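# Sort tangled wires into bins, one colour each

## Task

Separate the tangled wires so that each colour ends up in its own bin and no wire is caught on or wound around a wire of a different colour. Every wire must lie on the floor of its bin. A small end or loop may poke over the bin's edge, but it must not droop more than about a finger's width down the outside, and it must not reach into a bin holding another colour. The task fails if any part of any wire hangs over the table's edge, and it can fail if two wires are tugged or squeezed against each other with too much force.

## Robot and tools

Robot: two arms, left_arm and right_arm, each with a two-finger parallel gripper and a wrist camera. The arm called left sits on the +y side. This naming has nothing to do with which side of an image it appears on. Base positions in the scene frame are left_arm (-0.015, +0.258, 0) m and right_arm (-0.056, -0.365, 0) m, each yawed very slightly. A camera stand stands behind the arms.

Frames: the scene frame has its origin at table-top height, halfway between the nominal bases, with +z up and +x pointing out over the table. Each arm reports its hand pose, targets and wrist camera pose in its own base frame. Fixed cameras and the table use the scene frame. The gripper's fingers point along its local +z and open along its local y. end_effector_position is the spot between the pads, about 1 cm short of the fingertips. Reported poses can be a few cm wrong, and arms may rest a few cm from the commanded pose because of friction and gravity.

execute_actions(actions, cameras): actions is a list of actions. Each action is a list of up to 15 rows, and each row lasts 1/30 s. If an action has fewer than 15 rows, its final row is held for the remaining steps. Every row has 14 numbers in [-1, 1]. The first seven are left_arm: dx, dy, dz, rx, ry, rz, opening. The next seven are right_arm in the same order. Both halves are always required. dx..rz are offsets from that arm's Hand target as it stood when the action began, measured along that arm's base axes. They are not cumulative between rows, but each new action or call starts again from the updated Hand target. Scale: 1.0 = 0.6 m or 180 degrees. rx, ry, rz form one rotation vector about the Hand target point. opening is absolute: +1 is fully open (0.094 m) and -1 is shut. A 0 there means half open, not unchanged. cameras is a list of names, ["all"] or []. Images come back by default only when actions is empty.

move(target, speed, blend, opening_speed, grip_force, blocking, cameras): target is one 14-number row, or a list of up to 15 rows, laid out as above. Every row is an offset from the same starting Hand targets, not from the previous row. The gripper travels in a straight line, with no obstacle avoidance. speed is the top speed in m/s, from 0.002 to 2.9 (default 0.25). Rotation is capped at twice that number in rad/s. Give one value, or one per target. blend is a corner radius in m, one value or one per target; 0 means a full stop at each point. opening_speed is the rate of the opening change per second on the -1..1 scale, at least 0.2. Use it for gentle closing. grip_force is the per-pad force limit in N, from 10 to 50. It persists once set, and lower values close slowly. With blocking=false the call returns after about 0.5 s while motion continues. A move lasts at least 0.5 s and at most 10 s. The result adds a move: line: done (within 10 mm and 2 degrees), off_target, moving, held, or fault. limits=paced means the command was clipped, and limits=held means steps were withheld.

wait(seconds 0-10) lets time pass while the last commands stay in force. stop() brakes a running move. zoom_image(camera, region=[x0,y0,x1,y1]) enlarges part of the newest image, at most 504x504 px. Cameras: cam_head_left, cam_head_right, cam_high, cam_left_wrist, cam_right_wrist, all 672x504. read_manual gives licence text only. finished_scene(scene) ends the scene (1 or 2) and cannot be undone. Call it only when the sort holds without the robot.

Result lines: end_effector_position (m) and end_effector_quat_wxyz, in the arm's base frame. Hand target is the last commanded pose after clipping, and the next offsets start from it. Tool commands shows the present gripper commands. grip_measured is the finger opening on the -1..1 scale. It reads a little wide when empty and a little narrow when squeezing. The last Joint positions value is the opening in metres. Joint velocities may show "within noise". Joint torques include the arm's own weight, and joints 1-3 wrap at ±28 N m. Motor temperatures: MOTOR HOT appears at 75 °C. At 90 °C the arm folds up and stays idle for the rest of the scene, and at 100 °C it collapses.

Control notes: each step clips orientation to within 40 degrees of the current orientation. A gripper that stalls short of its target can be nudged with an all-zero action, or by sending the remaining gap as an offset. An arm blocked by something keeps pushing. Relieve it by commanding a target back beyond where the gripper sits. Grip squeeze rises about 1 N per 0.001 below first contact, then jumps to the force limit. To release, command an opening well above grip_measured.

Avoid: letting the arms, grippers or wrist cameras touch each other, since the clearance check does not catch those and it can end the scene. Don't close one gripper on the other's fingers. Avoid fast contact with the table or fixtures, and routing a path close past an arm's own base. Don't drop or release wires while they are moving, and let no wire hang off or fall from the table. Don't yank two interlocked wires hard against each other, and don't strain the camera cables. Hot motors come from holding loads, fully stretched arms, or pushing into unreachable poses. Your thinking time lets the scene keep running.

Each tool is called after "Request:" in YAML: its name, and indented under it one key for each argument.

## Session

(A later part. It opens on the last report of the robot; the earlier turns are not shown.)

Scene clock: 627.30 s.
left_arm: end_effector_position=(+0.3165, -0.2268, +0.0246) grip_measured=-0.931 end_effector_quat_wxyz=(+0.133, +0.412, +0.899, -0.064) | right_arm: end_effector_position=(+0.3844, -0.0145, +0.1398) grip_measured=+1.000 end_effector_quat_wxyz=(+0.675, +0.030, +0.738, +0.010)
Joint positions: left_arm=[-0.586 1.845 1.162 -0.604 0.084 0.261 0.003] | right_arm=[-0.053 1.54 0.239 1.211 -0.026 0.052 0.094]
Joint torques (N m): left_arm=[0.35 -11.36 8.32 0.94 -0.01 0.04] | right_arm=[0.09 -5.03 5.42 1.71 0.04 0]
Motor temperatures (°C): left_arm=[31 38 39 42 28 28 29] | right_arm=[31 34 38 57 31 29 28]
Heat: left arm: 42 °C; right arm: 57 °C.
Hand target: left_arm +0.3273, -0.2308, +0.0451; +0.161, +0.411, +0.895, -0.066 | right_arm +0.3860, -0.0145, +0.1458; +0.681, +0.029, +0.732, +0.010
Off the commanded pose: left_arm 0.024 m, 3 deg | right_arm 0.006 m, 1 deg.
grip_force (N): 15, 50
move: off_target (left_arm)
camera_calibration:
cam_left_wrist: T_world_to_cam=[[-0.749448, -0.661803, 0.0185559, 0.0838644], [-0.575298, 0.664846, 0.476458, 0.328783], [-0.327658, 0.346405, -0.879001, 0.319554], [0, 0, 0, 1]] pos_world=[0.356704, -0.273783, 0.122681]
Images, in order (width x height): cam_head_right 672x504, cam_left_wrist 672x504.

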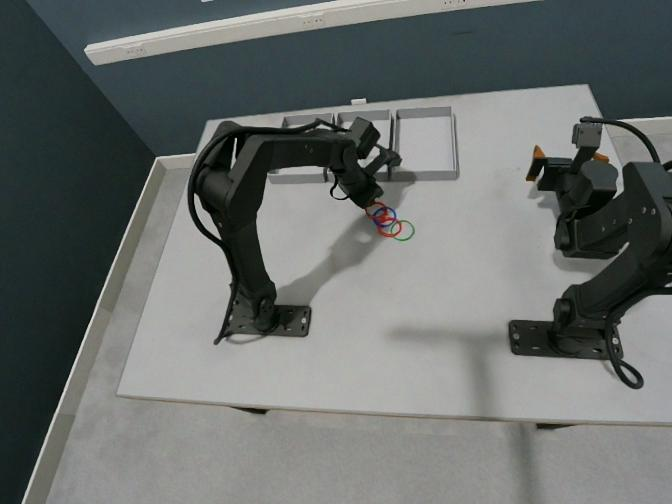

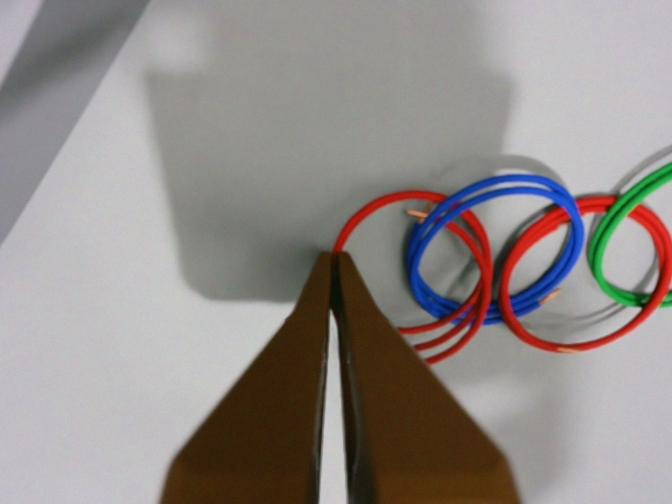

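Request:
move:
  target: [0.0, 0.0, 0.0, 0, 0, 0, -0.97, 0, 0, 0, 0, 0, 0, 1.0]
  speed: 0.04
  cameras: ["cam_left_wrist"]

Scene clock: 635.60 s.
left_arm: end_effector_position=(+0.3164, -0.2267, +0.0245) grip_measured=-0.931 end_effector_quat_wxyz=(+0.132, +0.412, +0.899, -0.064) | right_arm: end_effector_position=(+0.3844, -0.0145, +0.1398) grip_measured=+1.000 end_effector_quat_wxyz=(+0.675, +0.030, +0.738, +0.010)
Joint positions: left_arm=[-0.586 1.845 1.162 -0.605 0.084 0.261 0.003] | right_arm=[-0.053 1.54 0.239 1.211 -0.026 0.052 0.094]
Joint torques (N m): left_arm=[0.38 -11.36 8.31 0.91 0 0.04] | right_arm=[0.14 -5.03 5.46 1.7 0.01 0]
Motor temperatures (°C): left_arm=[31 40 39 41 28 28 29] | right_arm=[31 34 38 57 31 29 28]
Heat: left arm: 41 °C; right arm: 57 °C.
Hand target: left_arm +0.3272, -0.2307, +0.0451; +0.161, +0.411, +0.895, -0.066 | right_arm +0.3860, -0.0145, +0.1458; +0.681, +0.029, +0.732, +0.010
Off the commanded pose: left_arm 0.024 m, 3 deg | right_arm 0.006 m, 1 deg.
grip_force (N): 15, 50
move: off_target (left_arm)
camera_calibration:
cam_left_wrist: T_world_to_cam=[[-0.749433, -0.661814, 0.0187642, 0.0838232], [-0.574973, 0.664624, 0.47716, 0.32844], [-0.328262, 0.346811, -0.878616, 0.31968], [0, 0, 0, 1]] pos_world=[0.356603, -0.273682, 0.122584]
Images, in order (width x height): cam_left_wrist 672x504.

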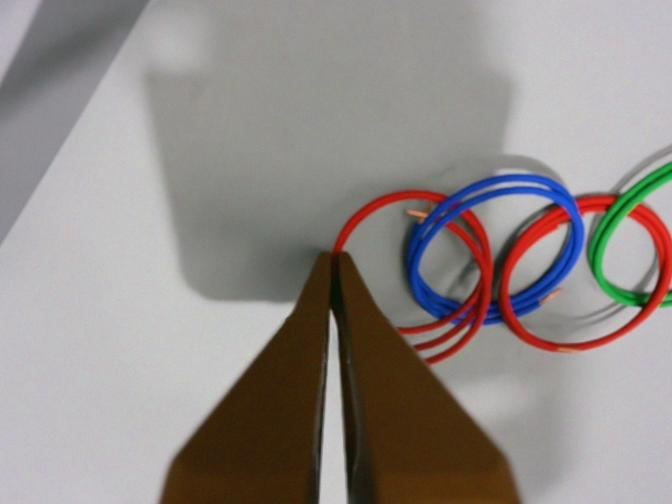

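Request:
move:
  target: [0.0, 0.0, 0.025, 0, 0, 0, -0.97, 0, 0, 0, 0, 0, 0, 1.0]
  speed: 0.04
  cameras: ["cam_left_wrist"]

Scene clock: 639.87 s.
left_arm: end_effector_position=(+0.3170, -0.2271, +0.0375) grip_measured=-0.931 end_effector_quat_wxyz=(+0.130, +0.412, +0.900, -0.063) | right_arm: end_effector_position=(+0.3844, -0.0145, +0.1398) grip_measured=+1.000 end_effector_quat_wxyz=(+0.675, +0.030, +0.738, +0.010)
Joint positions: left_arm=[-0.586 1.83 1.2 -0.662 0.084 0.261 0.003] | right_arm=[-0.053 1.54 0.239 1.211 -0.026 0.052 0.094]
Joint torques (N m): left_arm=[0.39 -11.75 8.43 0.88 0 0.04] | right_arm=[0.1 -5.05 5.38 1.69 0 -0.02]
Motor temperatures (°C): left_arm=[31 40 39 41 28 28 29] | right_arm=[31 34 38 57 31 29 28]
Heat: left arm: 41 °C; right arm: 57 °C.
Hand target: left_arm +0.3273, -0.2308, +0.0602; +0.161, +0.411, +0.895, -0.066 | right_arm +0.3860, -0.0145, +0.1458; +0.681, +0.029, +0.732, +0.010
Off the commanded pose: left_arm 0.025 m, 4 deg | right_arm 0.006 m, 1 deg.
grip_force (N): 15, 50
move: off_target (left_arm)
camera_calibration:
cam_left_wrist: T_world_to_cam=[[-0.749397, -0.661824, 0.0198362, 0.0837075], [-0.573303, 0.663568, 0.480625, 0.32205], [-0.331252, 0.348807, -0.876702, 0.332774], [0, 0, 0, 1]] pos_world=[0.357595, -0.274377, 0.135298]
Images, in order (width x height): cam_left_wrist 672x504.

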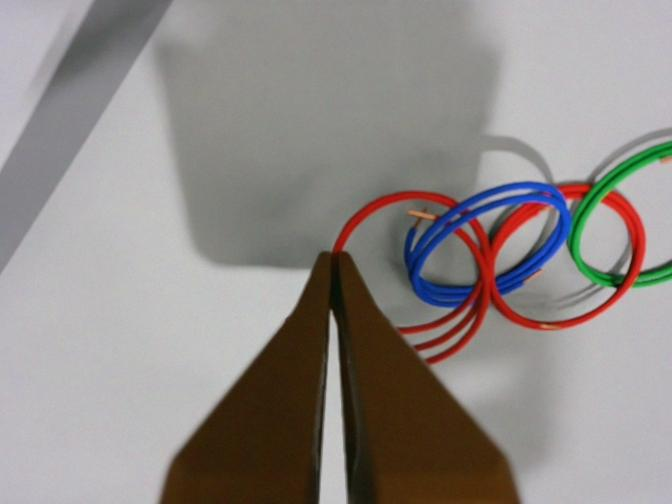

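Request:
zoom_image:
  camera: "cam_left_wrist"
  region: [380, 170, 580, 370]

Scaled by 2.520 from the camera's 672x504 image, which has a finer 960x720 frame.

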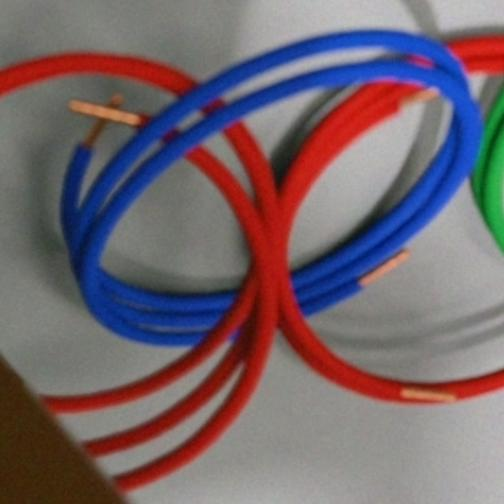

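Request:
move:
  target: [0.0105, -0.0315, 0.0095, 0.0455, -0.0551, -0.2399, -0.97, 0, 0, 0, 0, 0, 0, 1.0]
  speed: 0.06
  cameras: ["cam_left_wrist"]

Scene clock: 775.77 s.
left_arm: end_effector_position=(+0.3328, -0.2414, +0.0669) grip_measured=-0.931 end_effector_quat_wxyz=(+0.171, +0.720, +0.672, -0.012) | right_arm: end_effector_position=(+0.3844, -0.0145, +0.1398) grip_measured=+1.000 end_effector_quat_wxyz=(+0.675, +0.030, +0.738, +0.010)
Joint positions: left_arm=[-0.586 1.83 1.306 -0.716 0.101 1.037 0.003] | right_arm=[-0.053 1.54 0.239 1.211 -0.026 0.052 0.094]
Joint torques (N m): left_arm=[-0.58 -7.04 8.91 0.95 0.22 0.03] | right_arm=[-0.09 -5.07 5.38 1.7 0.01 -0.02]
Motor temperatures (°C): left_arm=[31 43 40 38 28 28 29] | right_arm=[30 34 37 57 31 29 28]
Heat: left arm: 43 °C; right arm: 57 °C.
Hand target: left_arm +0.3336, -0.2497, +0.0659; +0.171, +0.725, +0.667, -0.023 | right_arm +0.3860, -0.0145, +0.1458; +0.681, +0.029, +0.732, +0.010
Off the commanded pose: left_arm 0.008 m, 1 deg | right_arm 0.006 m, 1 deg.
grip_force (N): 15, 50
move: done
camera_calibration:
cam_left_wrist: T_world_to_cam=[[-0.975628, 0.0252012, -0.217981, 0.342505], [-0.0882129, 0.864536, 0.494769, 0.212614], [0.200921, 0.501939, -0.841242, 0.226221], [0, 0, 0, 1]] pos_world=[0.30746, -0.305993, 0.159771]
Images, in order (width x height): cam_left_wrist 672x504.

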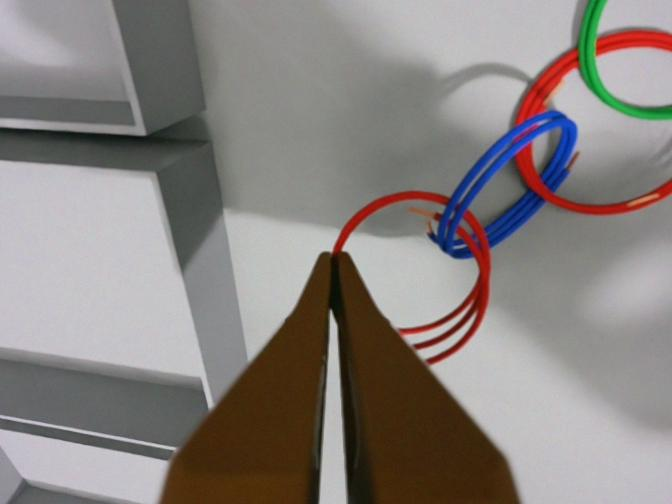

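Request:
zoom_image:
  camera: "cam_left_wrist"
  region: [380, 170, 520, 370]

Request:
zoom_image:
  camera: "cam_left_wrist"
  region: [400, 180, 500, 270]

Scaled by 2.520 from the camera's 672x504 image, which has a finer 960x720 frame.

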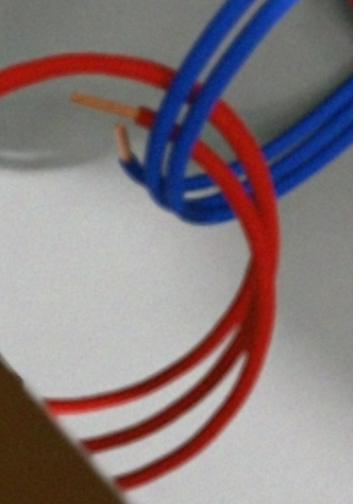

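Scaled by 5.040 from the camera's 672x504 image, which has a finer 960x720 frame.

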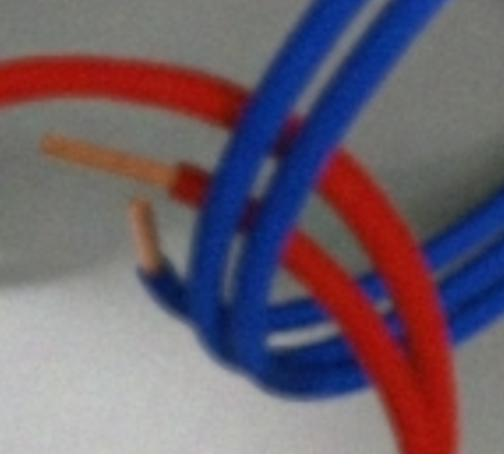

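Request:
move:
  target: [-0.0722, 0.0263, -0.0058, 0.0354, -0.0437, -0.1567, -0.97, 0, 0, 0, 0, 0, 0, 1.0]
  speed: 0.06
  cameras: ["cam_left_wrist"]

Scene clock: 870.20 s.
left_arm: end_effector_position=(+0.2923, -0.2316, +0.0511) grip_measured=-0.931 end_effector_quat_wxyz=(+0.150, +0.872, +0.466, +0.016) | right_arm: end_effector_position=(+0.3844, -0.0145, +0.1398) grip_measured=+1.000 end_effector_quat_wxyz=(+0.675, +0.030, +0.738, +0.010)
Joint positions: left_arm=[-0.624 1.746 1.15 -0.689 0.101 1.523 0.003] | right_arm=[-0.053 1.54 0.239 1.211 -0.026 0.052 0.094]
Joint torques (N m): left_arm=[-0.58 -11 5.48 0.97 0.07 0.06] | right_arm=[-0.03 -4.97 5.5 1.71 0 0]
Motor temperatures (°C): left_arm=[31 40 41 37 28 28 29] | right_arm=[30 33 36 57 31 29 28]
Heat: left arm: 41 °C; right arm: 57 °C.
Hand target: left_arm +0.2903, -0.2338, +0.0623; +0.165, +0.873, +0.458, +0.022 | right_arm +0.3860, -0.0145, +0.1458; +0.681, +0.029, +0.732, +0.010
Off the commanded pose: left_arm 0.012 m, 2 deg | right_arm 0.006 m, 1 deg.
grip_force (N): 15, 50
move: off_target (left_arm)
camera_calibration:
cam_left_wrist: T_world_to_cam=[[-0.817371, 0.511128, -0.265806, 0.368064], [0.274466, 0.751136, 0.600386, 0.0706986], [0.50653, 0.417784, -0.754244, 0.102981], [0, 0, 0, 1]] pos_world=[0.229277, -0.284256, 0.13306]
Images, in order (width x height): cam_left_wrist 672x504.

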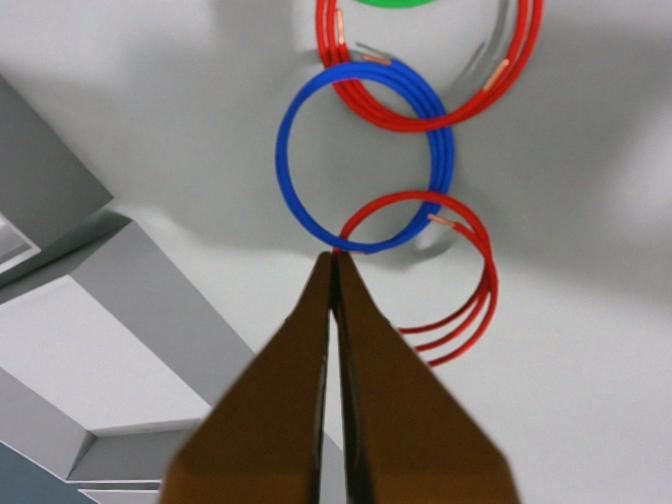

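Request:
zoom_image:
  camera: "cam_left_wrist"
  region: [320, 150, 500, 290]

Request:
zoom_image:
  camera: "cam_left_wrist"
  region: [390, 170, 490, 270]

Request:
zoom_image:
  camera: "cam_left_wrist"
  region: [310, 190, 400, 280]

Scaled by 2.800 from the camera's 672x504 image, which has a finer 960x720 frame.

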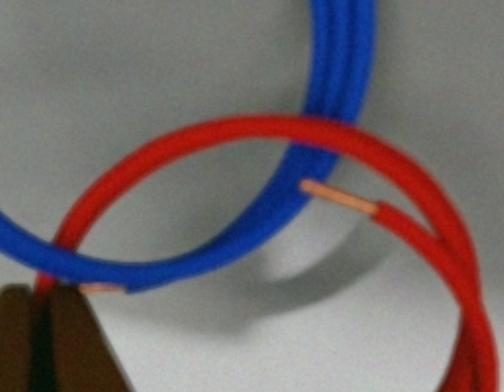

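Scaled by 5.040 from the camera's 672x504 image, which has a finer 960x720 frame.

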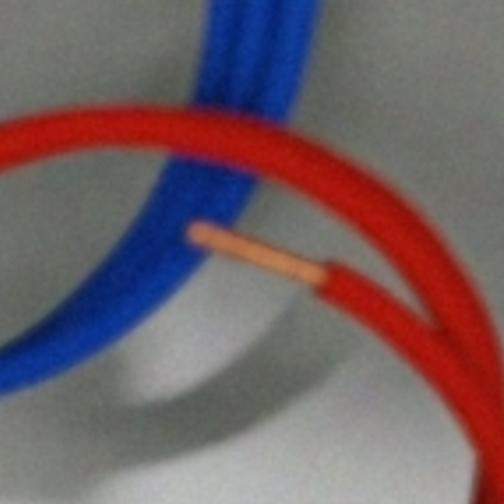

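Scaled by 5.600 from the camera's 672x504 image, which has a finer 960x720 frame.

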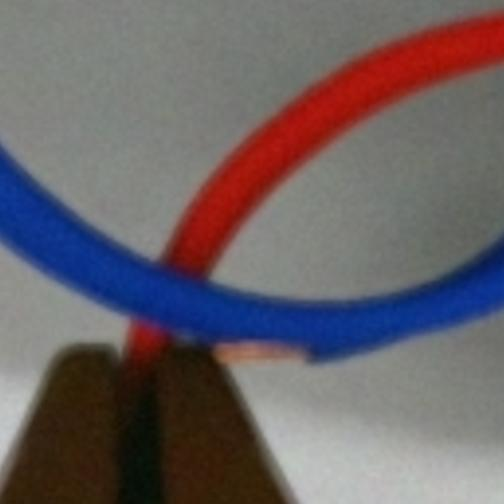

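Request:
move:
  target: [0.0015, 0.0108, 0.0255, 0.0075, -0.0110, -0.0425, -0.97, 0, 0, 0, 0, 0, 0, 1.0]
  speed: 0.05
  cameras: ["cam_left_wrist"]

Scene clock: 917.30 s.
left_arm: end_effector_position=(+0.2884, -0.2257, +0.0588) grip_measured=-0.931 end_effector_quat_wxyz=(+0.145, +0.905, +0.400, +0.027) | right_arm: end_effector_position=(+0.3844, -0.0145, +0.1398) grip_measured=+1.000 end_effector_quat_wxyz=(+0.675, +0.030, +0.738, +0.010)
Joint positions: left_arm=[-0.617 1.717 1.15 -0.725 0.101 1.678 0.003] | right_arm=[-0.053 1.54 0.239 1.211 -0.026 0.052 0.094]
Joint torques (N m): left_arm=[0.54 -10.69 8.2 0.67 0.16 0.11] | right_arm=[0.05 -5.09 5.38 1.7 0 0]
Motor temperatures (°C): left_arm=[31 44 39 37 28 28 29] | right_arm=[30 33 36 57 31 29 28]
Heat: left arm: 44 °C; right arm: 57 °C.
Hand target: left_arm +0.2911, -0.2274, +0.0776; +0.164, +0.903, +0.395, +0.031 | right_arm +0.3860, -0.0145, +0.1458; +0.681, +0.029, +0.732, +0.010
Off the commanded pose: left_arm 0.019 m, 2 deg | right_arm 0.006 m, 1 deg.
grip_force (N): 15, 50
move: off_target (left_arm)
camera_calibration:
cam_left_wrist: T_world_to_cam=[[-0.727783, 0.628632, -0.274142, 0.365184], [0.356377, 0.688187, 0.631976, 0.023062], [0.585941, 0.362244, -0.724881, 0.0710972], [0, 0, 0, 1]] pos_world=[0.215897, -0.271192, 0.137075]
Images, in order (width x height): cam_left_wrist 672x504.

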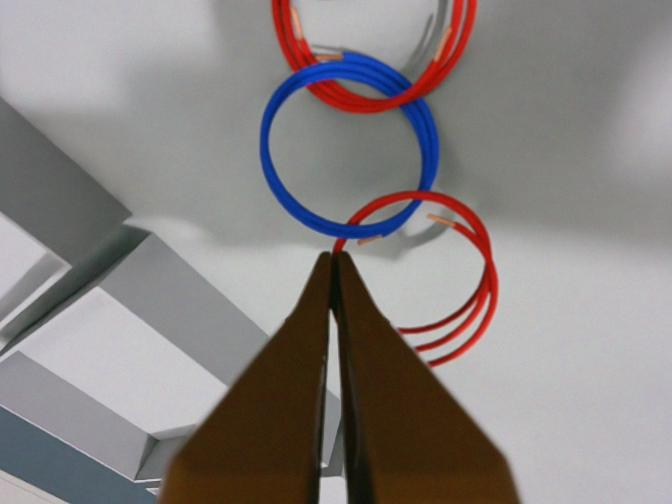

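Request:
zoom_image:
  camera: "cam_left_wrist"
  region: [320, 170, 500, 290]

Request:
zoom_image:
  camera: "cam_left_wrist"
  region: [230, 0, 500, 200]

Scaled by 2.800 from the camera's 672x504 image, which has a finer 960x720 frame.

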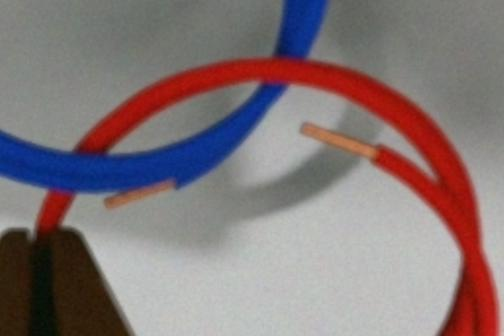

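Scaled by 1.867 from the camera's 672x504 image, which has a finer 960x720 frame.

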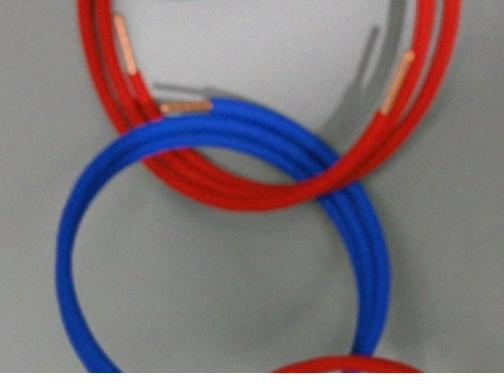

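Request:
move:
  target: [0.012, 0.0278, -0.0048, -0.0367, 0.0536, 0.2129, -0.97, 0, 0, 0, 0, 0, 0, 1.0]
  speed: 0.07
  cameras: ["cam_left_wrist"]

Scene clock: 958.33 s.
left_arm: end_effector_position=(+0.2965, -0.2116, +0.0605) grip_measured=-0.931 end_effector_quat_wxyz=(+0.145, +0.718, +0.681, -0.017) | right_arm: end_effector_position=(+0.3844, -0.0145, +0.1398) grip_measured=+1.000 end_effector_quat_wxyz=(+0.675, +0.030, +0.738, +0.010)
Joint positions: left_arm=[-0.573 1.71 1.15 -0.735 0.101 1.037 0.003] | right_arm=[-0.053 1.54 0.239 1.211 -0.026 0.052 0.094]
Joint torques (N m): left_arm=[0.43 -10.76 6.56 0.83 0.04 -0.06] | right_arm=[0.01 -4.85 5.41 1.69 0.01 -0.01]
Motor temperatures (°C): left_arm=[31 45 39 36 28 28 29] | right_arm=[30 33 36 57 31 29 28]
Heat: left arm: 45 °C; right arm: 57 °C.
Hand target: left_arm +0.2984, -0.2106, +0.0748; +0.162, +0.712, +0.683, -0.014 | right_arm +0.3860, -0.0145, +0.1458; +0.681, +0.029, +0.732, +0.010
Off the commanded pose: left_arm 0.014 m, 2 deg | right_arm 0.006 m, 1 deg.
grip_force (N): 15, 50
move: off_target (left_arm)
camera_calibration:
cam_left_wrist: T_world_to_cam=[[-0.984826, 0.0179074, -0.172619, 0.303419], [-0.0764878, 0.848058, 0.524354, 0.178085], [0.155781, 0.529601, -0.83382, 0.232019], [0, 0, 0, 1]] pos_world=[0.276292, -0.279337, 0.152458]
Images, in order (width x height): cam_left_wrist 672x504.

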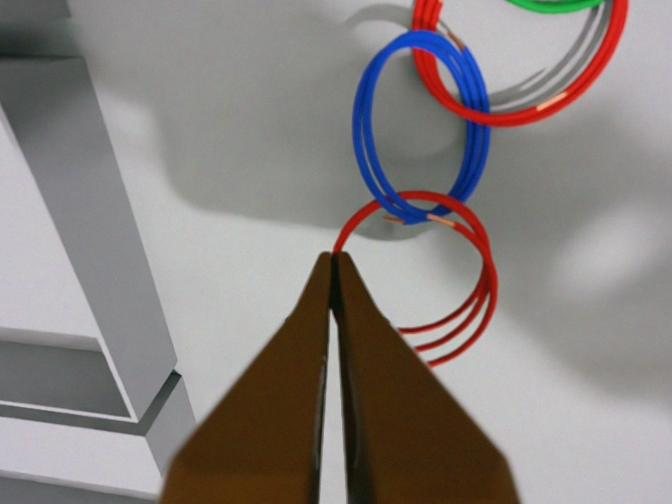

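Request:
zoom_image:
  camera: "cam_left_wrist"
  region: [360, 160, 510, 280]

Request:
zoom_image:
  camera: "cam_left_wrist"
  region: [370, 175, 470, 245]

Scaled by 3.360 from the camera's 672x504 image, which has a finer 960x720 frame.

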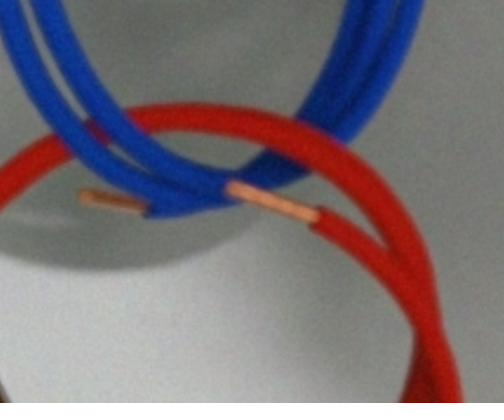

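Scaled by 5.040 from the camera's 672x504 image, which has a finer 960x720 frame.

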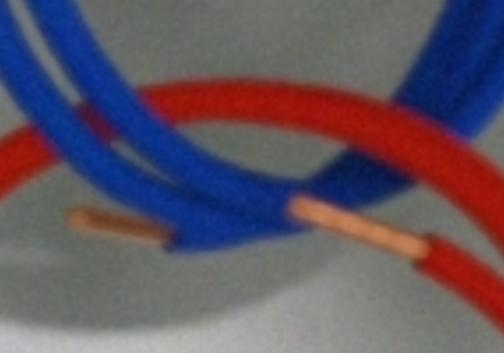

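Request:
move:
  target: [-0.009, 0.0359, -0.001, -0.0433, 0.0579, 0.2397, -0.97, 0, 0, 0, 0, 0, 0, 1.0]
  speed: 0.07
  cameras: ["cam_left_wrist"]

Scene clock: 993.73 s.
left_arm: end_effector_position=(+0.2928, -0.1927, +0.0642) grip_measured=-0.931 end_effector_quat_wxyz=(+0.128, +0.401, +0.905, -0.063) | right_arm: end_effector_position=(+0.3844, -0.0145, +0.1398) grip_measured=+1.000 end_effector_quat_wxyz=(+0.675, +0.030, +0.738, +0.010)
Joint positions: left_arm=[-0.536 1.659 1.11 -0.752 0.095 0.286 0.003] | right_arm=[-0.053 1.54 0.239 1.211 -0.026 0.052 0.094]
Joint torques (N m): left_arm=[0.42 -10.21 5.64 0.87 -0.03 -0.08] | right_arm=[-0.01 -5 5.42 1.68 0 -0.01]
Motor temperatures (°C): left_arm=[31 44 38 36 28 28 29] | right_arm=[30 33 36 58 31 29 28]
Heat: left arm: 44 °C; right arm: 58 °C.
Hand target: left_arm +0.2930, -0.1891, +0.0742; +0.141, +0.396, +0.905, -0.062 | right_arm +0.3860, -0.0145, +0.1458; +0.681, +0.029, +0.732, +0.010
Off the commanded pose: left_arm 0.011 m, 2 deg | right_arm 0.006 m, 1 deg.
grip_force (N): 15, 50
move: off_target (left_arm)
camera_calibration:
cam_left_wrist: T_world_to_cam=[[-0.733942, -0.678737, 0.0253961, 0.079629], [-0.584705, 0.650405, 0.484865, 0.273053], [-0.345613, 0.341014, -0.87422, 0.338751], [0, 0, 0, 1]] pos_world=[0.335175, -0.239066, 0.161727]
Images, in order (width x height): cam_left_wrist 672x504.

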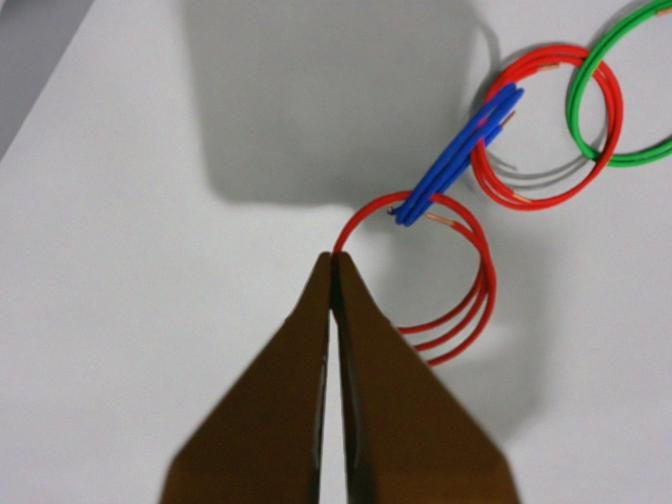

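Request:
zoom_image:
  camera: "cam_left_wrist"
  region: [370, 170, 510, 280]

Request:
zoom_image:
  camera: "cam_left_wrist"
  region: [375, 180, 455, 240]

Scaled by 3.600 from the camera's 672x504 image, which has a finer 960x720 frame.

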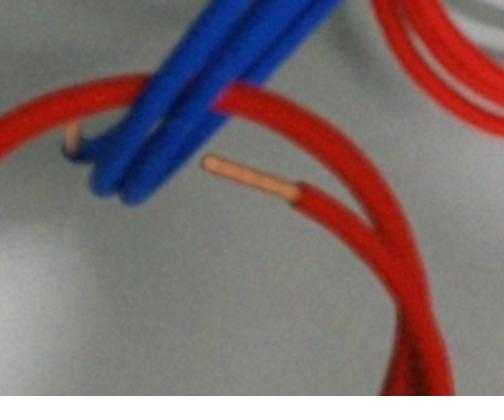

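Scaled by 6.300 from the camera's 672x504 image, which has a finer 960x720 frame.

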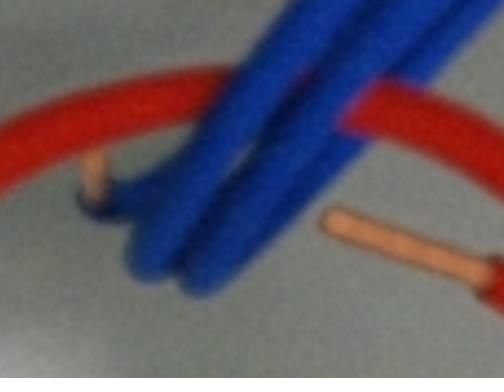

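Request:
move:
  target: [0.0075, 0.004, 0.014, 0.008, -0.0096, -0.0426, -0.97, 0, 0, 0, 0, 0, 0, 1.0]
  speed: 0.05
  cameras: ["cam_left_wrist"]

Request:
zoom_image:
  camera: "cam_left_wrist"
  region: [375, 170, 475, 245]

Scene clock: 1026.37 s.
left_arm: end_effector_position=(+0.2888, -0.1839, +0.0621) grip_measured=-0.931 end_effector_quat_wxyz=(+0.116, +0.459, +0.879, -0.052) | right_arm: end_effector_position=(+0.3844, -0.0145, +0.1398) grip_measured=+1.000 end_effector_quat_wxyz=(+0.675, +0.030, +0.738, +0.010)
Joint positions: left_arm=[-0.52 1.659 1.11 -0.785 0.095 0.43 0.003] | right_arm=[-0.053 1.54 0.239 1.211 -0.026 0.052 0.094]
Joint torques (N m): left_arm=[0.44 -10.17 8.49 0.79 0.05 0.05] | right_arm=[-0.02 -4.97 5.49 1.68 0.01 -0.01]
Motor temperatures (°C): left_arm=[31 43 38 36 28 28 29] | right_arm=[30 33 36 58 31 29 28]
Heat: left arm: 43 °C; right arm: 58 °C.
Hand target: left_arm +0.2975, -0.1867, +0.0826; +0.146, +0.458, +0.875, -0.054 | right_arm +0.3860, -0.0145, +0.1458; +0.681, +0.029, +0.732, +0.010
Off the commanded pose: left_arm 0.022 m, 3 deg | right_arm 0.006 m, 1 deg.
grip_force (N): 15, 50
move: off_target (left_arm)
camera_calibration:
cam_left_wrist: T_world_to_cam=[[-0.811694, -0.584081, -0.00137121, 0.124361], [-0.502264, 0.69679, 0.512069, 0.248998], [-0.298134, 0.416332, -0.858943, 0.331768], [0, 0, 0, 1]] pos_world=[0.324917, -0.238988, 0.157636]
Images, in order (width x height): cam_left_wrist 672x504.

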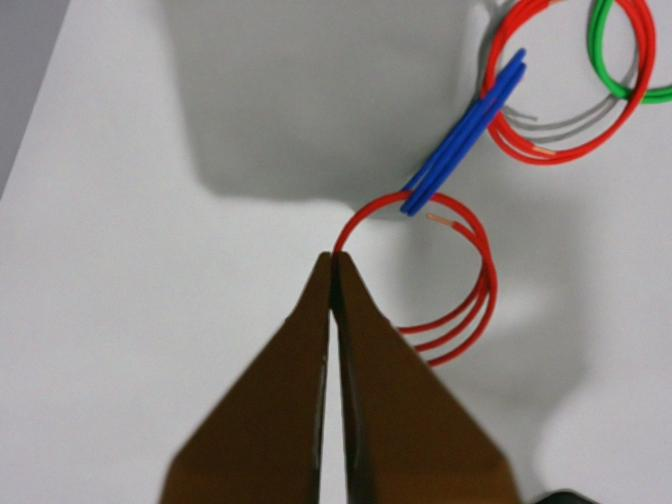

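Scaled by 5.040 from the camera's 672x504 image, which has a finer 960x720 frame.

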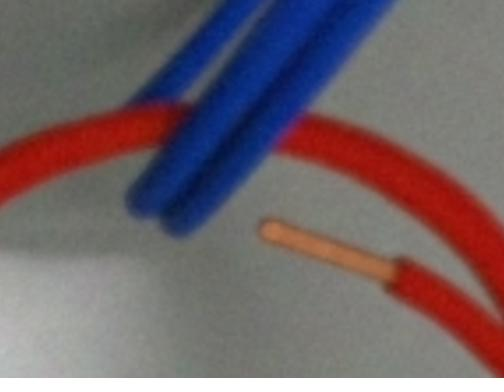

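Request:
move:
  target: [0.005, 0.0125, 0.0133, 0, 0, 0, -0.97, 0, 0, 0, 0, 0, 0, 1.0]
  speed: 0.04
  cameras: ["cam_left_wrist"]

Request:
zoom_image:
  camera: "cam_left_wrist"
  region: [375, 150, 475, 250]

Scene clock: 1084.97 s.
left_arm: end_effector_position=(+0.2927, -0.1753, +0.0704) grip_measured=-0.931 end_effector_quat_wxyz=(+0.116, +0.458, +0.880, -0.049) | right_arm: end_effector_position=(+0.3844, -0.0145, +0.1398) grip_measured=+1.000 end_effector_quat_wxyz=(+0.675, +0.030, +0.738, +0.010)
Joint positions: left_arm=[-0.493 1.647 1.131 -0.82 0.095 0.457 0.003] | right_arm=[-0.053 1.54 0.239 1.211 -0.026 0.052 0.094]
Joint torques (N m): left_arm=[0.39 -9.88 8.7 0.78 0.11 0.06] | right_arm=[-0.03 -4.94 5.41 1.72 0 0]
Motor temperatures (°C): left_arm=[31 43 40 35 28 28 29] | right_arm=[30 33 35 58 31 29 28]
Heat: left arm: 43 °C; right arm: 58 °C.
Hand target: left_arm +0.3004, -0.1793, +0.0905; +0.145, +0.458, +0.875, -0.054 | right_arm +0.3860, -0.0145, +0.1458; +0.681, +0.029, +0.732, +0.010
Off the commanded pose: left_arm 0.022 m, 3 deg | right_arm 0.006 m, 1 deg.
grip_force (N): 15, 50
move: off_target (left_arm)
camera_calibration:
cam_left_wrist: T_world_to_cam=[[-0.810508, -0.585679, -0.00753275, 0.132356], [-0.505796, 0.693358, 0.513249, 0.241126], [-0.295376, 0.419803, -0.858207, 0.336147], [0, 0, 0, 1]] pos_world=[0.328526, -0.230784, 0.165723]
Images, in order (width x height): cam_left_wrist 672x504.

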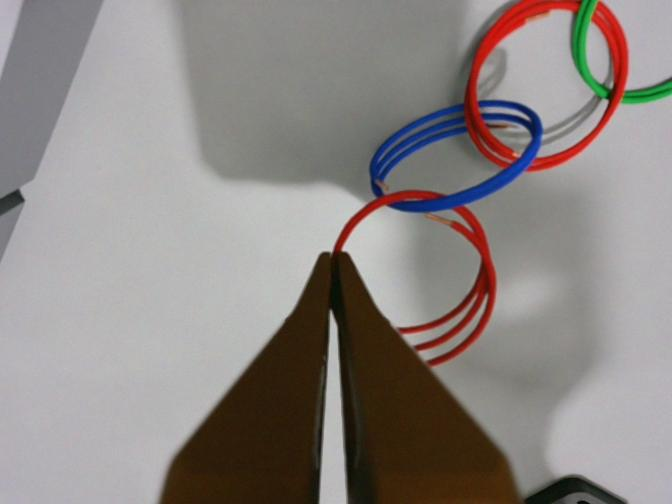

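Scaled by 5.040 from the camera's 672x504 image, which has a finer 960x720 frame.

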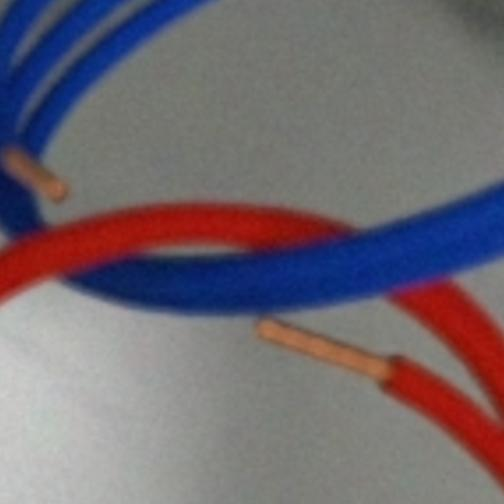

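Request:
move:
  target: [-0.0155, 0.0169, 0.0, -0.0266, 0.0321, 0.1614, -0.97, 0, 0, 0, 0, 0, 0, 1.0]
  speed: 0.06
  cameras: ["cam_left_wrist"]

Request:
zoom_image:
  camera: "cam_left_wrist"
  region: [375, 150, 515, 270]

Scene clock: 1107.87 s.
left_arm: end_effector_position=(+0.2919, -0.1726, +0.0818) grip_measured=-0.931 end_effector_quat_wxyz=(+0.116, +0.219, +0.966, -0.076) | right_arm: end_effector_position=(+0.3844, -0.0145, +0.1398) grip_measured=+1.000 end_effector_quat_wxyz=(+0.675, +0.030, +0.738, +0.010)
Joint positions: left_arm=[-0.493 1.602 1.124 -0.827 0.084 -0.059 0.003] | right_arm=[-0.053 1.54 0.239 1.211 -0.026 0.052 0.094]
Joint torques (N m): left_arm=[0.13 -9.62 5.74 0.88 -0.08 -0.03] | right_arm=[0.01 -5.05 5.35 1.71 0.04 -0.01]
Motor temperatures (°C): left_arm=[31 42 40 35 28 28 29] | right_arm=[30 33 35 58 31 29 28]
Heat: left arm: 42 °C; right arm: 58 °C.
Hand target: left_arm +0.2912, -0.1691, +0.0907; +0.130, +0.214, +0.965, -0.074 | right_arm +0.3860, -0.0145, +0.1458; +0.681, +0.029, +0.732, +0.010
Off the commanded pose: left_arm 0.009 m, 2 deg | right_arm 0.006 m, 1 deg.
grip_force (N): 15, 50
move: done
camera_calibration:
cam_left_wrist: T_world_to_cam=[[-0.42781, -0.897304, 0.108741, -0.0416651], [-0.754339, 0.42072, 0.503951, 0.259215], [-0.497947, 0.133568, -0.85686, 0.35425], [0, 0, 0, 1]] pos_world=[0.354109, -0.19376, 0.177442]
Images, in order (width x height): cam_left_wrist 672x504.

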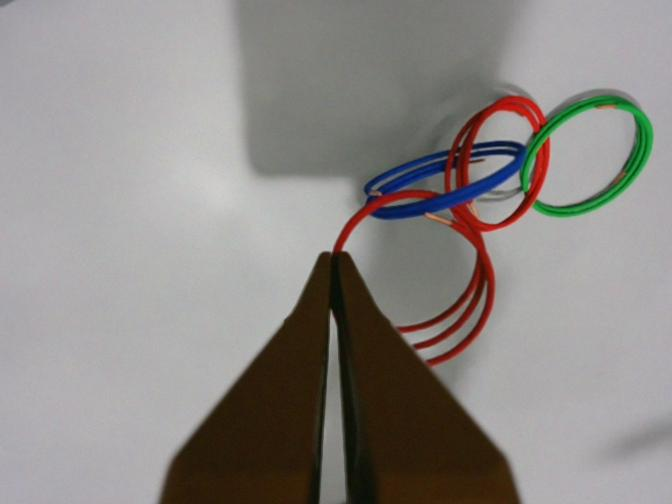

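Scaled by 3.600 from the camera's 672x504 image, which has a finer 960x720 frame.

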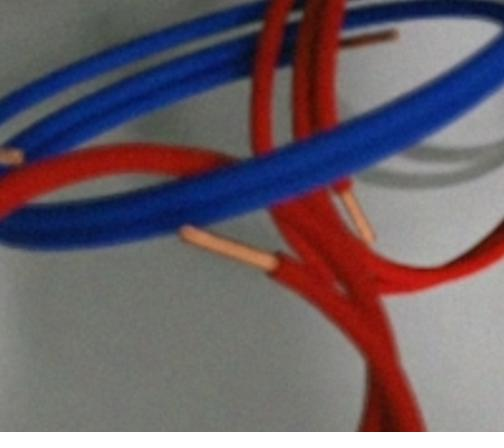

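Request:
move:
  target: [-0.0223, 0.0038, 0.0, -0.0318, 0.0329, 0.1604, -0.97, 0, 0, 0, 0, 0, 0, 1.0]
  speed: 0.06
  cameras: ["cam_left_wrist"]

Request:
zoom_image:
  camera: "cam_left_wrist"
  region: [375, 150, 515, 270]

Scene clock: 1132.37 s.
left_arm: end_effector_position=(+0.2802, -0.1693, +0.0831) grip_measured=-0.931 end_effector_quat_wxyz=(+0.092, -0.043, +0.990, -0.099) | right_arm: end_effector_position=(+0.3844, -0.0145, +0.1398) grip_measured=+1.000 end_effector_quat_wxyz=(+0.675, +0.030, +0.738, +0.010)
Joint positions: left_arm=[-0.507 1.559 1.087 -0.836 0.072 -0.604 0.003] | right_arm=[-0.053 1.54 0.239 1.211 -0.026 0.052 0.094]
Joint torques (N m): left_arm=[-0.59 -9.11 5.71 0.83 -0.15 -0.05] | right_arm=[0.02 -5 5.41 1.71 -0.01 0.01]
Motor temperatures (°C): left_arm=[31 42 38 35 28 28 29] | right_arm=[30 33 35 58 31 29 28]
Heat: left arm: 42 °C; right arm: 58 °C.
Hand target: left_arm +0.2779, -0.1668, +0.0907; +0.105, -0.044, +0.989, -0.098 | right_arm +0.3860, -0.0145, +0.1458; +0.681, +0.029, +0.732, +0.010
Off the commanded pose: left_arm 0.008 m, 1 deg | right_arm 0.006 m, 1 deg.
grip_force (N): 15, 50
move: done
camera_calibration:
cam_left_wrist: T_world_to_cam=[[0.0810343, -0.972906, 0.216536, -0.208191], [-0.823683, 0.0569628, 0.564183, 0.201212], [-0.561231, -0.224075, -0.79675, 0.301174], [0, 0, 0, 1]] pos_world=[0.351634, -0.146527, 0.171521]
Images, in order (width x height): cam_left_wrist 672x504.

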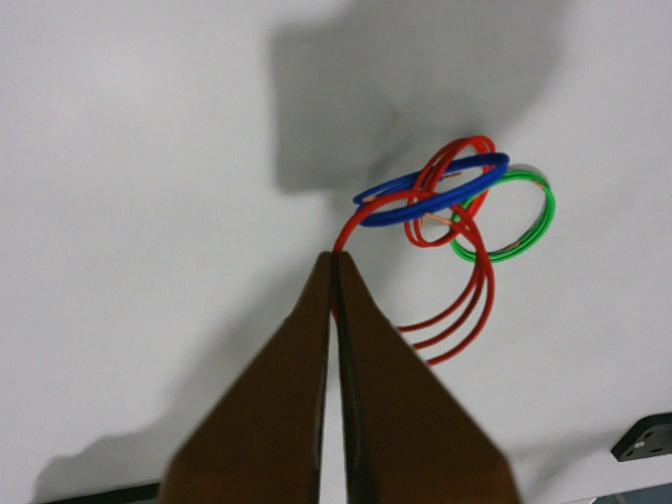

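Scaled by 3.600 from the camera's 672x504 image, which has a finer 960x720 frame.

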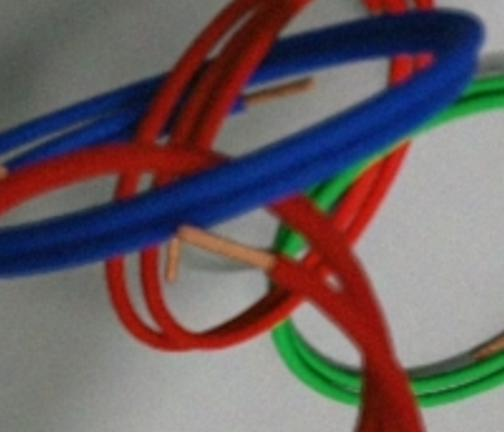

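Request:
move:
  target: [0, 0, 0, 0, 0, 0, -0.97, -0.2583, 0.5192, -0.03, 0, 0, 0.299, 1.0]
  speed: 0.25
  cameras: ["cam_right_wrist", "cam_left_wrist", "cam_high"]

Scene clock: 1224.03 s.
left_arm: end_effector_position=(+0.2802, -0.1693, +0.0831) grip_measured=-0.931 end_effector_quat_wxyz=(+0.092, -0.044, +0.990, -0.100) | right_arm: end_effector_position=(+0.2279, +0.2907, +0.1148) grip_measured=+1.000 end_effector_quat_wxyz=(+0.588, -0.310, +0.681, +0.307)
Joint positions: left_arm=[-0.507 1.559 1.087 -0.836 0.072 -0.604 0.003] | right_arm=[0.898 1.626 0.163 1.343 -0.011 0.052 0.094]
Joint torques (N m): left_arm=[-0.57 -9.06 5.74 0.83 -0.14 -0.05] | right_arm=[0.17 -3.82 5.98 1.96 -0.01 0.04]
Motor temperatures (°C): left_arm=[30 44 38 35 28 28 29] | right_arm=[30 33 35 58 31 29 28]
Heat: left arm: 44 °C; right arm: 58 °C.
Hand target: left_arm +0.2779, -0.1668, +0.0907; +0.105, -0.044, +0.989, -0.098 | right_arm +0.2310, +0.2970, +0.1277; +0.603, -0.305, +0.666, +0.317
Off the commanded pose: left_arm 0.008 m, 1 deg | right_arm 0.015 m, 3 deg.
grip_force (N): 15, 50
move: off_target (right_arm)
camera_calibration:
cam_left_wrist: T_world_to_cam=[[0.081741, -0.972817, 0.216668, -0.208355], [-0.823671, 0.0564622, 0.56425, 0.201119], [-0.561146, -0.224586, -0.796666, 0.301078], [0, 0, 0, 1]] pos_world=[0.351636, -0.146429, 0.171521]
cam_right_wrist: T_world_to_cam=[[0.765474, -0.642811, -0.0290452, 0.0128344], [-0.523052, -0.595303, -0.609943, 0.370881], [0.374787, 0.482088, -0.791913, -0.0174553], [0, 0, 0, 1]] pos_world=[0.190708, 0.237451, 0.212766]
Images, in order (width x height): cam_high 672x504, cam_left_wrist 672x504, cam_right_wrist 672x504.

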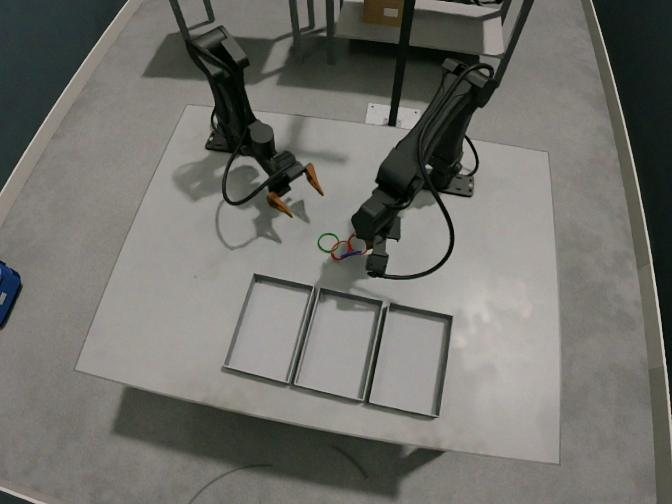

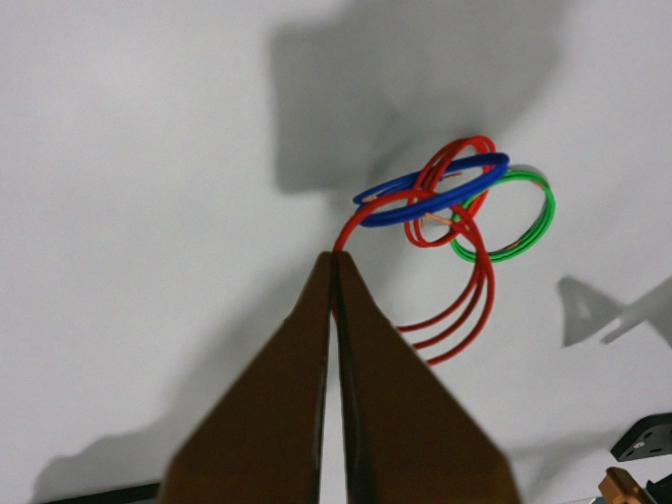

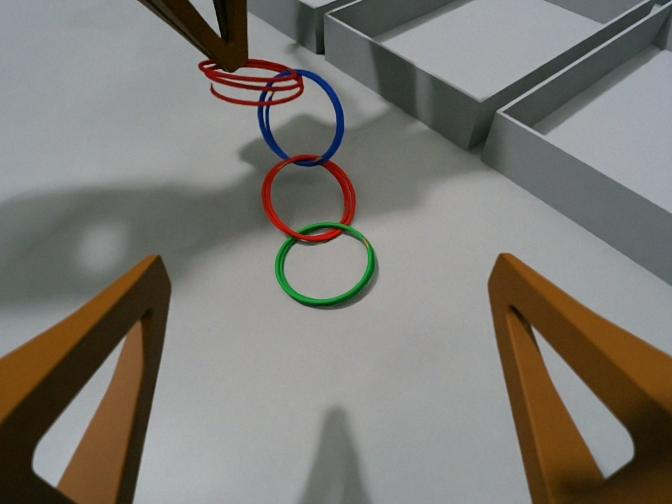

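Request:
zoom_image:
  camera: "cam_right_wrist"
  region: [190, 30, 370, 180]

Request:
zoom_image:
  camera: "cam_right_wrist"
  region: [190, 40, 310, 120]

Request:
zoom_image:
  camera: "cam_right_wrist"
  region: [240, 140, 400, 320]

Scaled by 2.800 from the camera's 672x504 image, which has a finer 960x720 frame.

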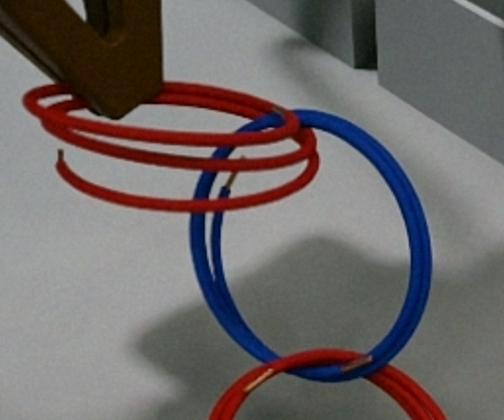

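Scaled by 4.200 from the camera's 672x504 image, which has a finer 960x720 frame.

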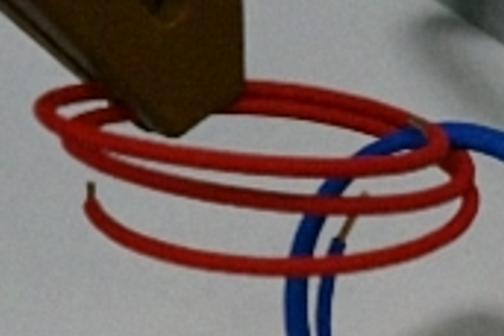

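Scaled by 2.800 from the camera's 672x504 image, which has a finer 960x720 frame.

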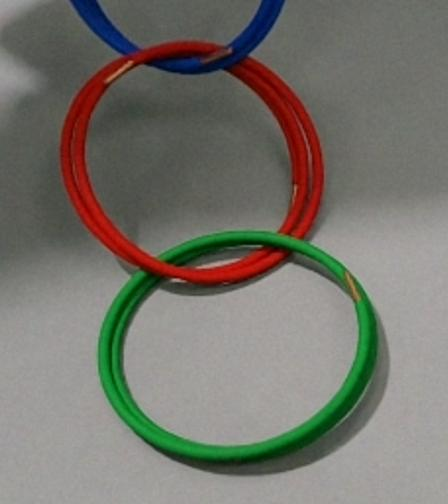

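Request:
move:
  target: [0, 0, 0, 0, 0, 0, -0.97, 0.1078, 0.1088, -0.07, 0.0219, -0.0171, 0, -0.25]
  speed: 0.12
  cameras: ["cam_right_wrist"]

Scene clock: 1286.57 s.
left_arm: end_effector_position=(+0.2802, -0.1693, +0.0831) grip_measured=-0.931 end_effector_quat_wxyz=(+0.092, -0.044, +0.990, -0.100) | right_arm: end_effector_position=(+0.2889, +0.3560, +0.0548) grip_measured=-0.247 end_effector_quat_wxyz=(+0.573, -0.315, +0.694, +0.302)
Joint positions: left_arm=[-0.507 1.559 1.087 -0.836 0.072 -0.604 0.003] | right_arm=[0.871 2.13 0.523 1.445 -0.04 0.052 0.035]
Joint torques (N m): left_arm=[-0.58 -9.06 5.72 0.83 -0.14 -0.05] | right_arm=[-0.4 -6.89 4.81 2.77 -0.05 0]
Motor temperatures (°C): left_arm=[30 44 37 35 28 28 29] | right_arm=[30 32 34 63 31 29 28]
Heat: left arm: 44 °C; right arm: 63 °C.
Hand target: left_arm +0.2779, -0.1668, +0.0907; +0.105, -0.044, +0.989, -0.098 | right_arm +0.2957, +0.3623, +0.0857; +0.631, -0.292, +0.638, +0.331
Off the commanded pose: left_arm 0.008 m, 1 deg | right_arm 0.032 m, 10 deg.
joint sent to its limit (right arm) — joint 4 (wrist pitch), upper limit. The joint targets are off in orientation, not in position.
grip_force (N): 15, 50
move: off_target (right_arm)
camera_calibration:
cam_right_wrist: T_world_to_cam=[[0.766063, -0.641933, -0.0327118, 0.00603522], [-0.539203, -0.614101, -0.576316, 0.41458], [0.349868, 0.459133, -0.816572, -0.102469], [0, 0, 0, 1]] pos_world=[0.25477, 0.305515, 0.155453]
Images, in order (width x height): cam_right_wrist 672x504.

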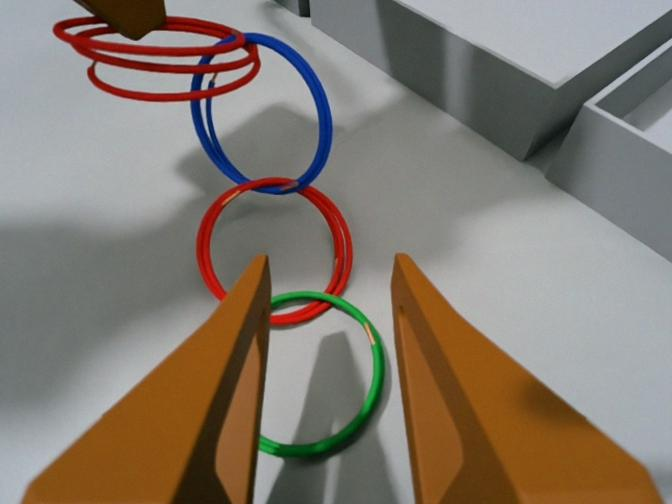

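Request:
move:
  target: [0, 0, 0, 0, 0, 0, -0.97, 0.0475, 0.0523, 0.0, -0.0438, 0.0342, 0, -0.25]
  speed: 0.08
  cameras: ["cam_right_wrist"]

Scene clock: 1315.90 s.
left_arm: end_effector_position=(+0.2802, -0.1693, +0.0831) grip_measured=-0.931 end_effector_quat_wxyz=(+0.092, -0.044, +0.990, -0.100) | right_arm: end_effector_position=(+0.3182, +0.3893, +0.0661) grip_measured=-0.247 end_effector_quat_wxyz=(+0.558, -0.320, +0.706, +0.296)
Joint positions: left_arm=[-0.507 1.559 1.087 -0.836 0.072 -0.604 0.003] | right_arm=[0.868 2.101 0.714 1.184 -0.045 0.052 0.035]
Joint torques (N m): left_arm=[-0.58 -9.06 5.72 0.83 -0.13 -0.05] | right_arm=[-0.54 -11.14 6.32 1.67 -0.02 -0.08]
Motor temperatures (°C): left_arm=[30 44 37 35 28 28 29] | right_arm=[30 33 34 66 31 29 28]
Heat: left arm: 44 °C; right arm: 66 °C.
Hand target: left_arm +0.2779, -0.1668, +0.0907; +0.105, -0.044, +0.989, -0.098 | right_arm +0.3242, +0.3937, +0.0858; +0.574, -0.317, +0.692, +0.302
Off the commanded pose: left_arm 0.008 m, 1 deg | right_arm 0.021 m, 2 deg.
grip_force (N): 15, 50
move: off_target (right_arm)
camera_calibration:
cam_right_wrist: T_world_to_cam=[[0.765641, -0.642387, -0.0336577, 0.00569311], [-0.553553, -0.631303, -0.543172, 0.466427], [0.327678, 0.434506, -0.838947, -0.100715], [0, 0, 0, 1]] pos_world=[0.286835, 0.341875, 0.169047]
Images, in order (width x height): cam_right_wrist 672x504.

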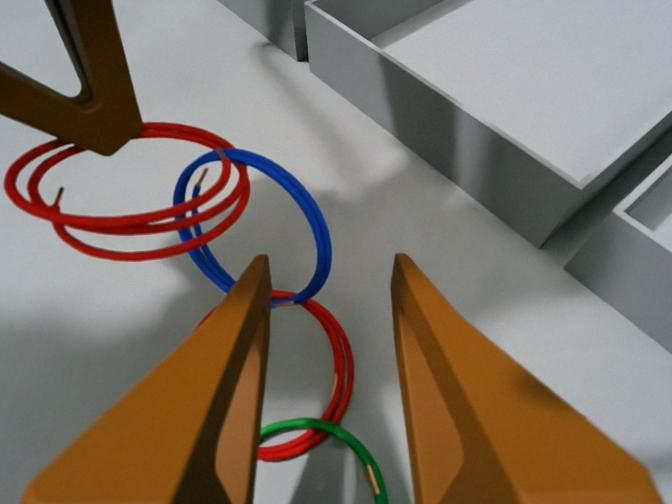

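Request:
zoom_image:
  camera: "cam_right_wrist"
  region: [160, 130, 350, 320]

Scaled by 2.653 from the camera's 672x504 image, which has a finer 960x720 frame.

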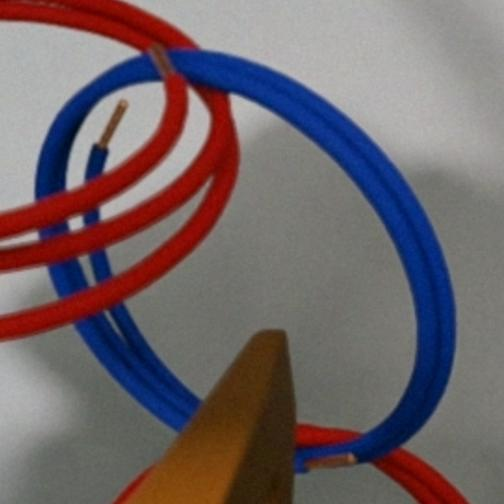

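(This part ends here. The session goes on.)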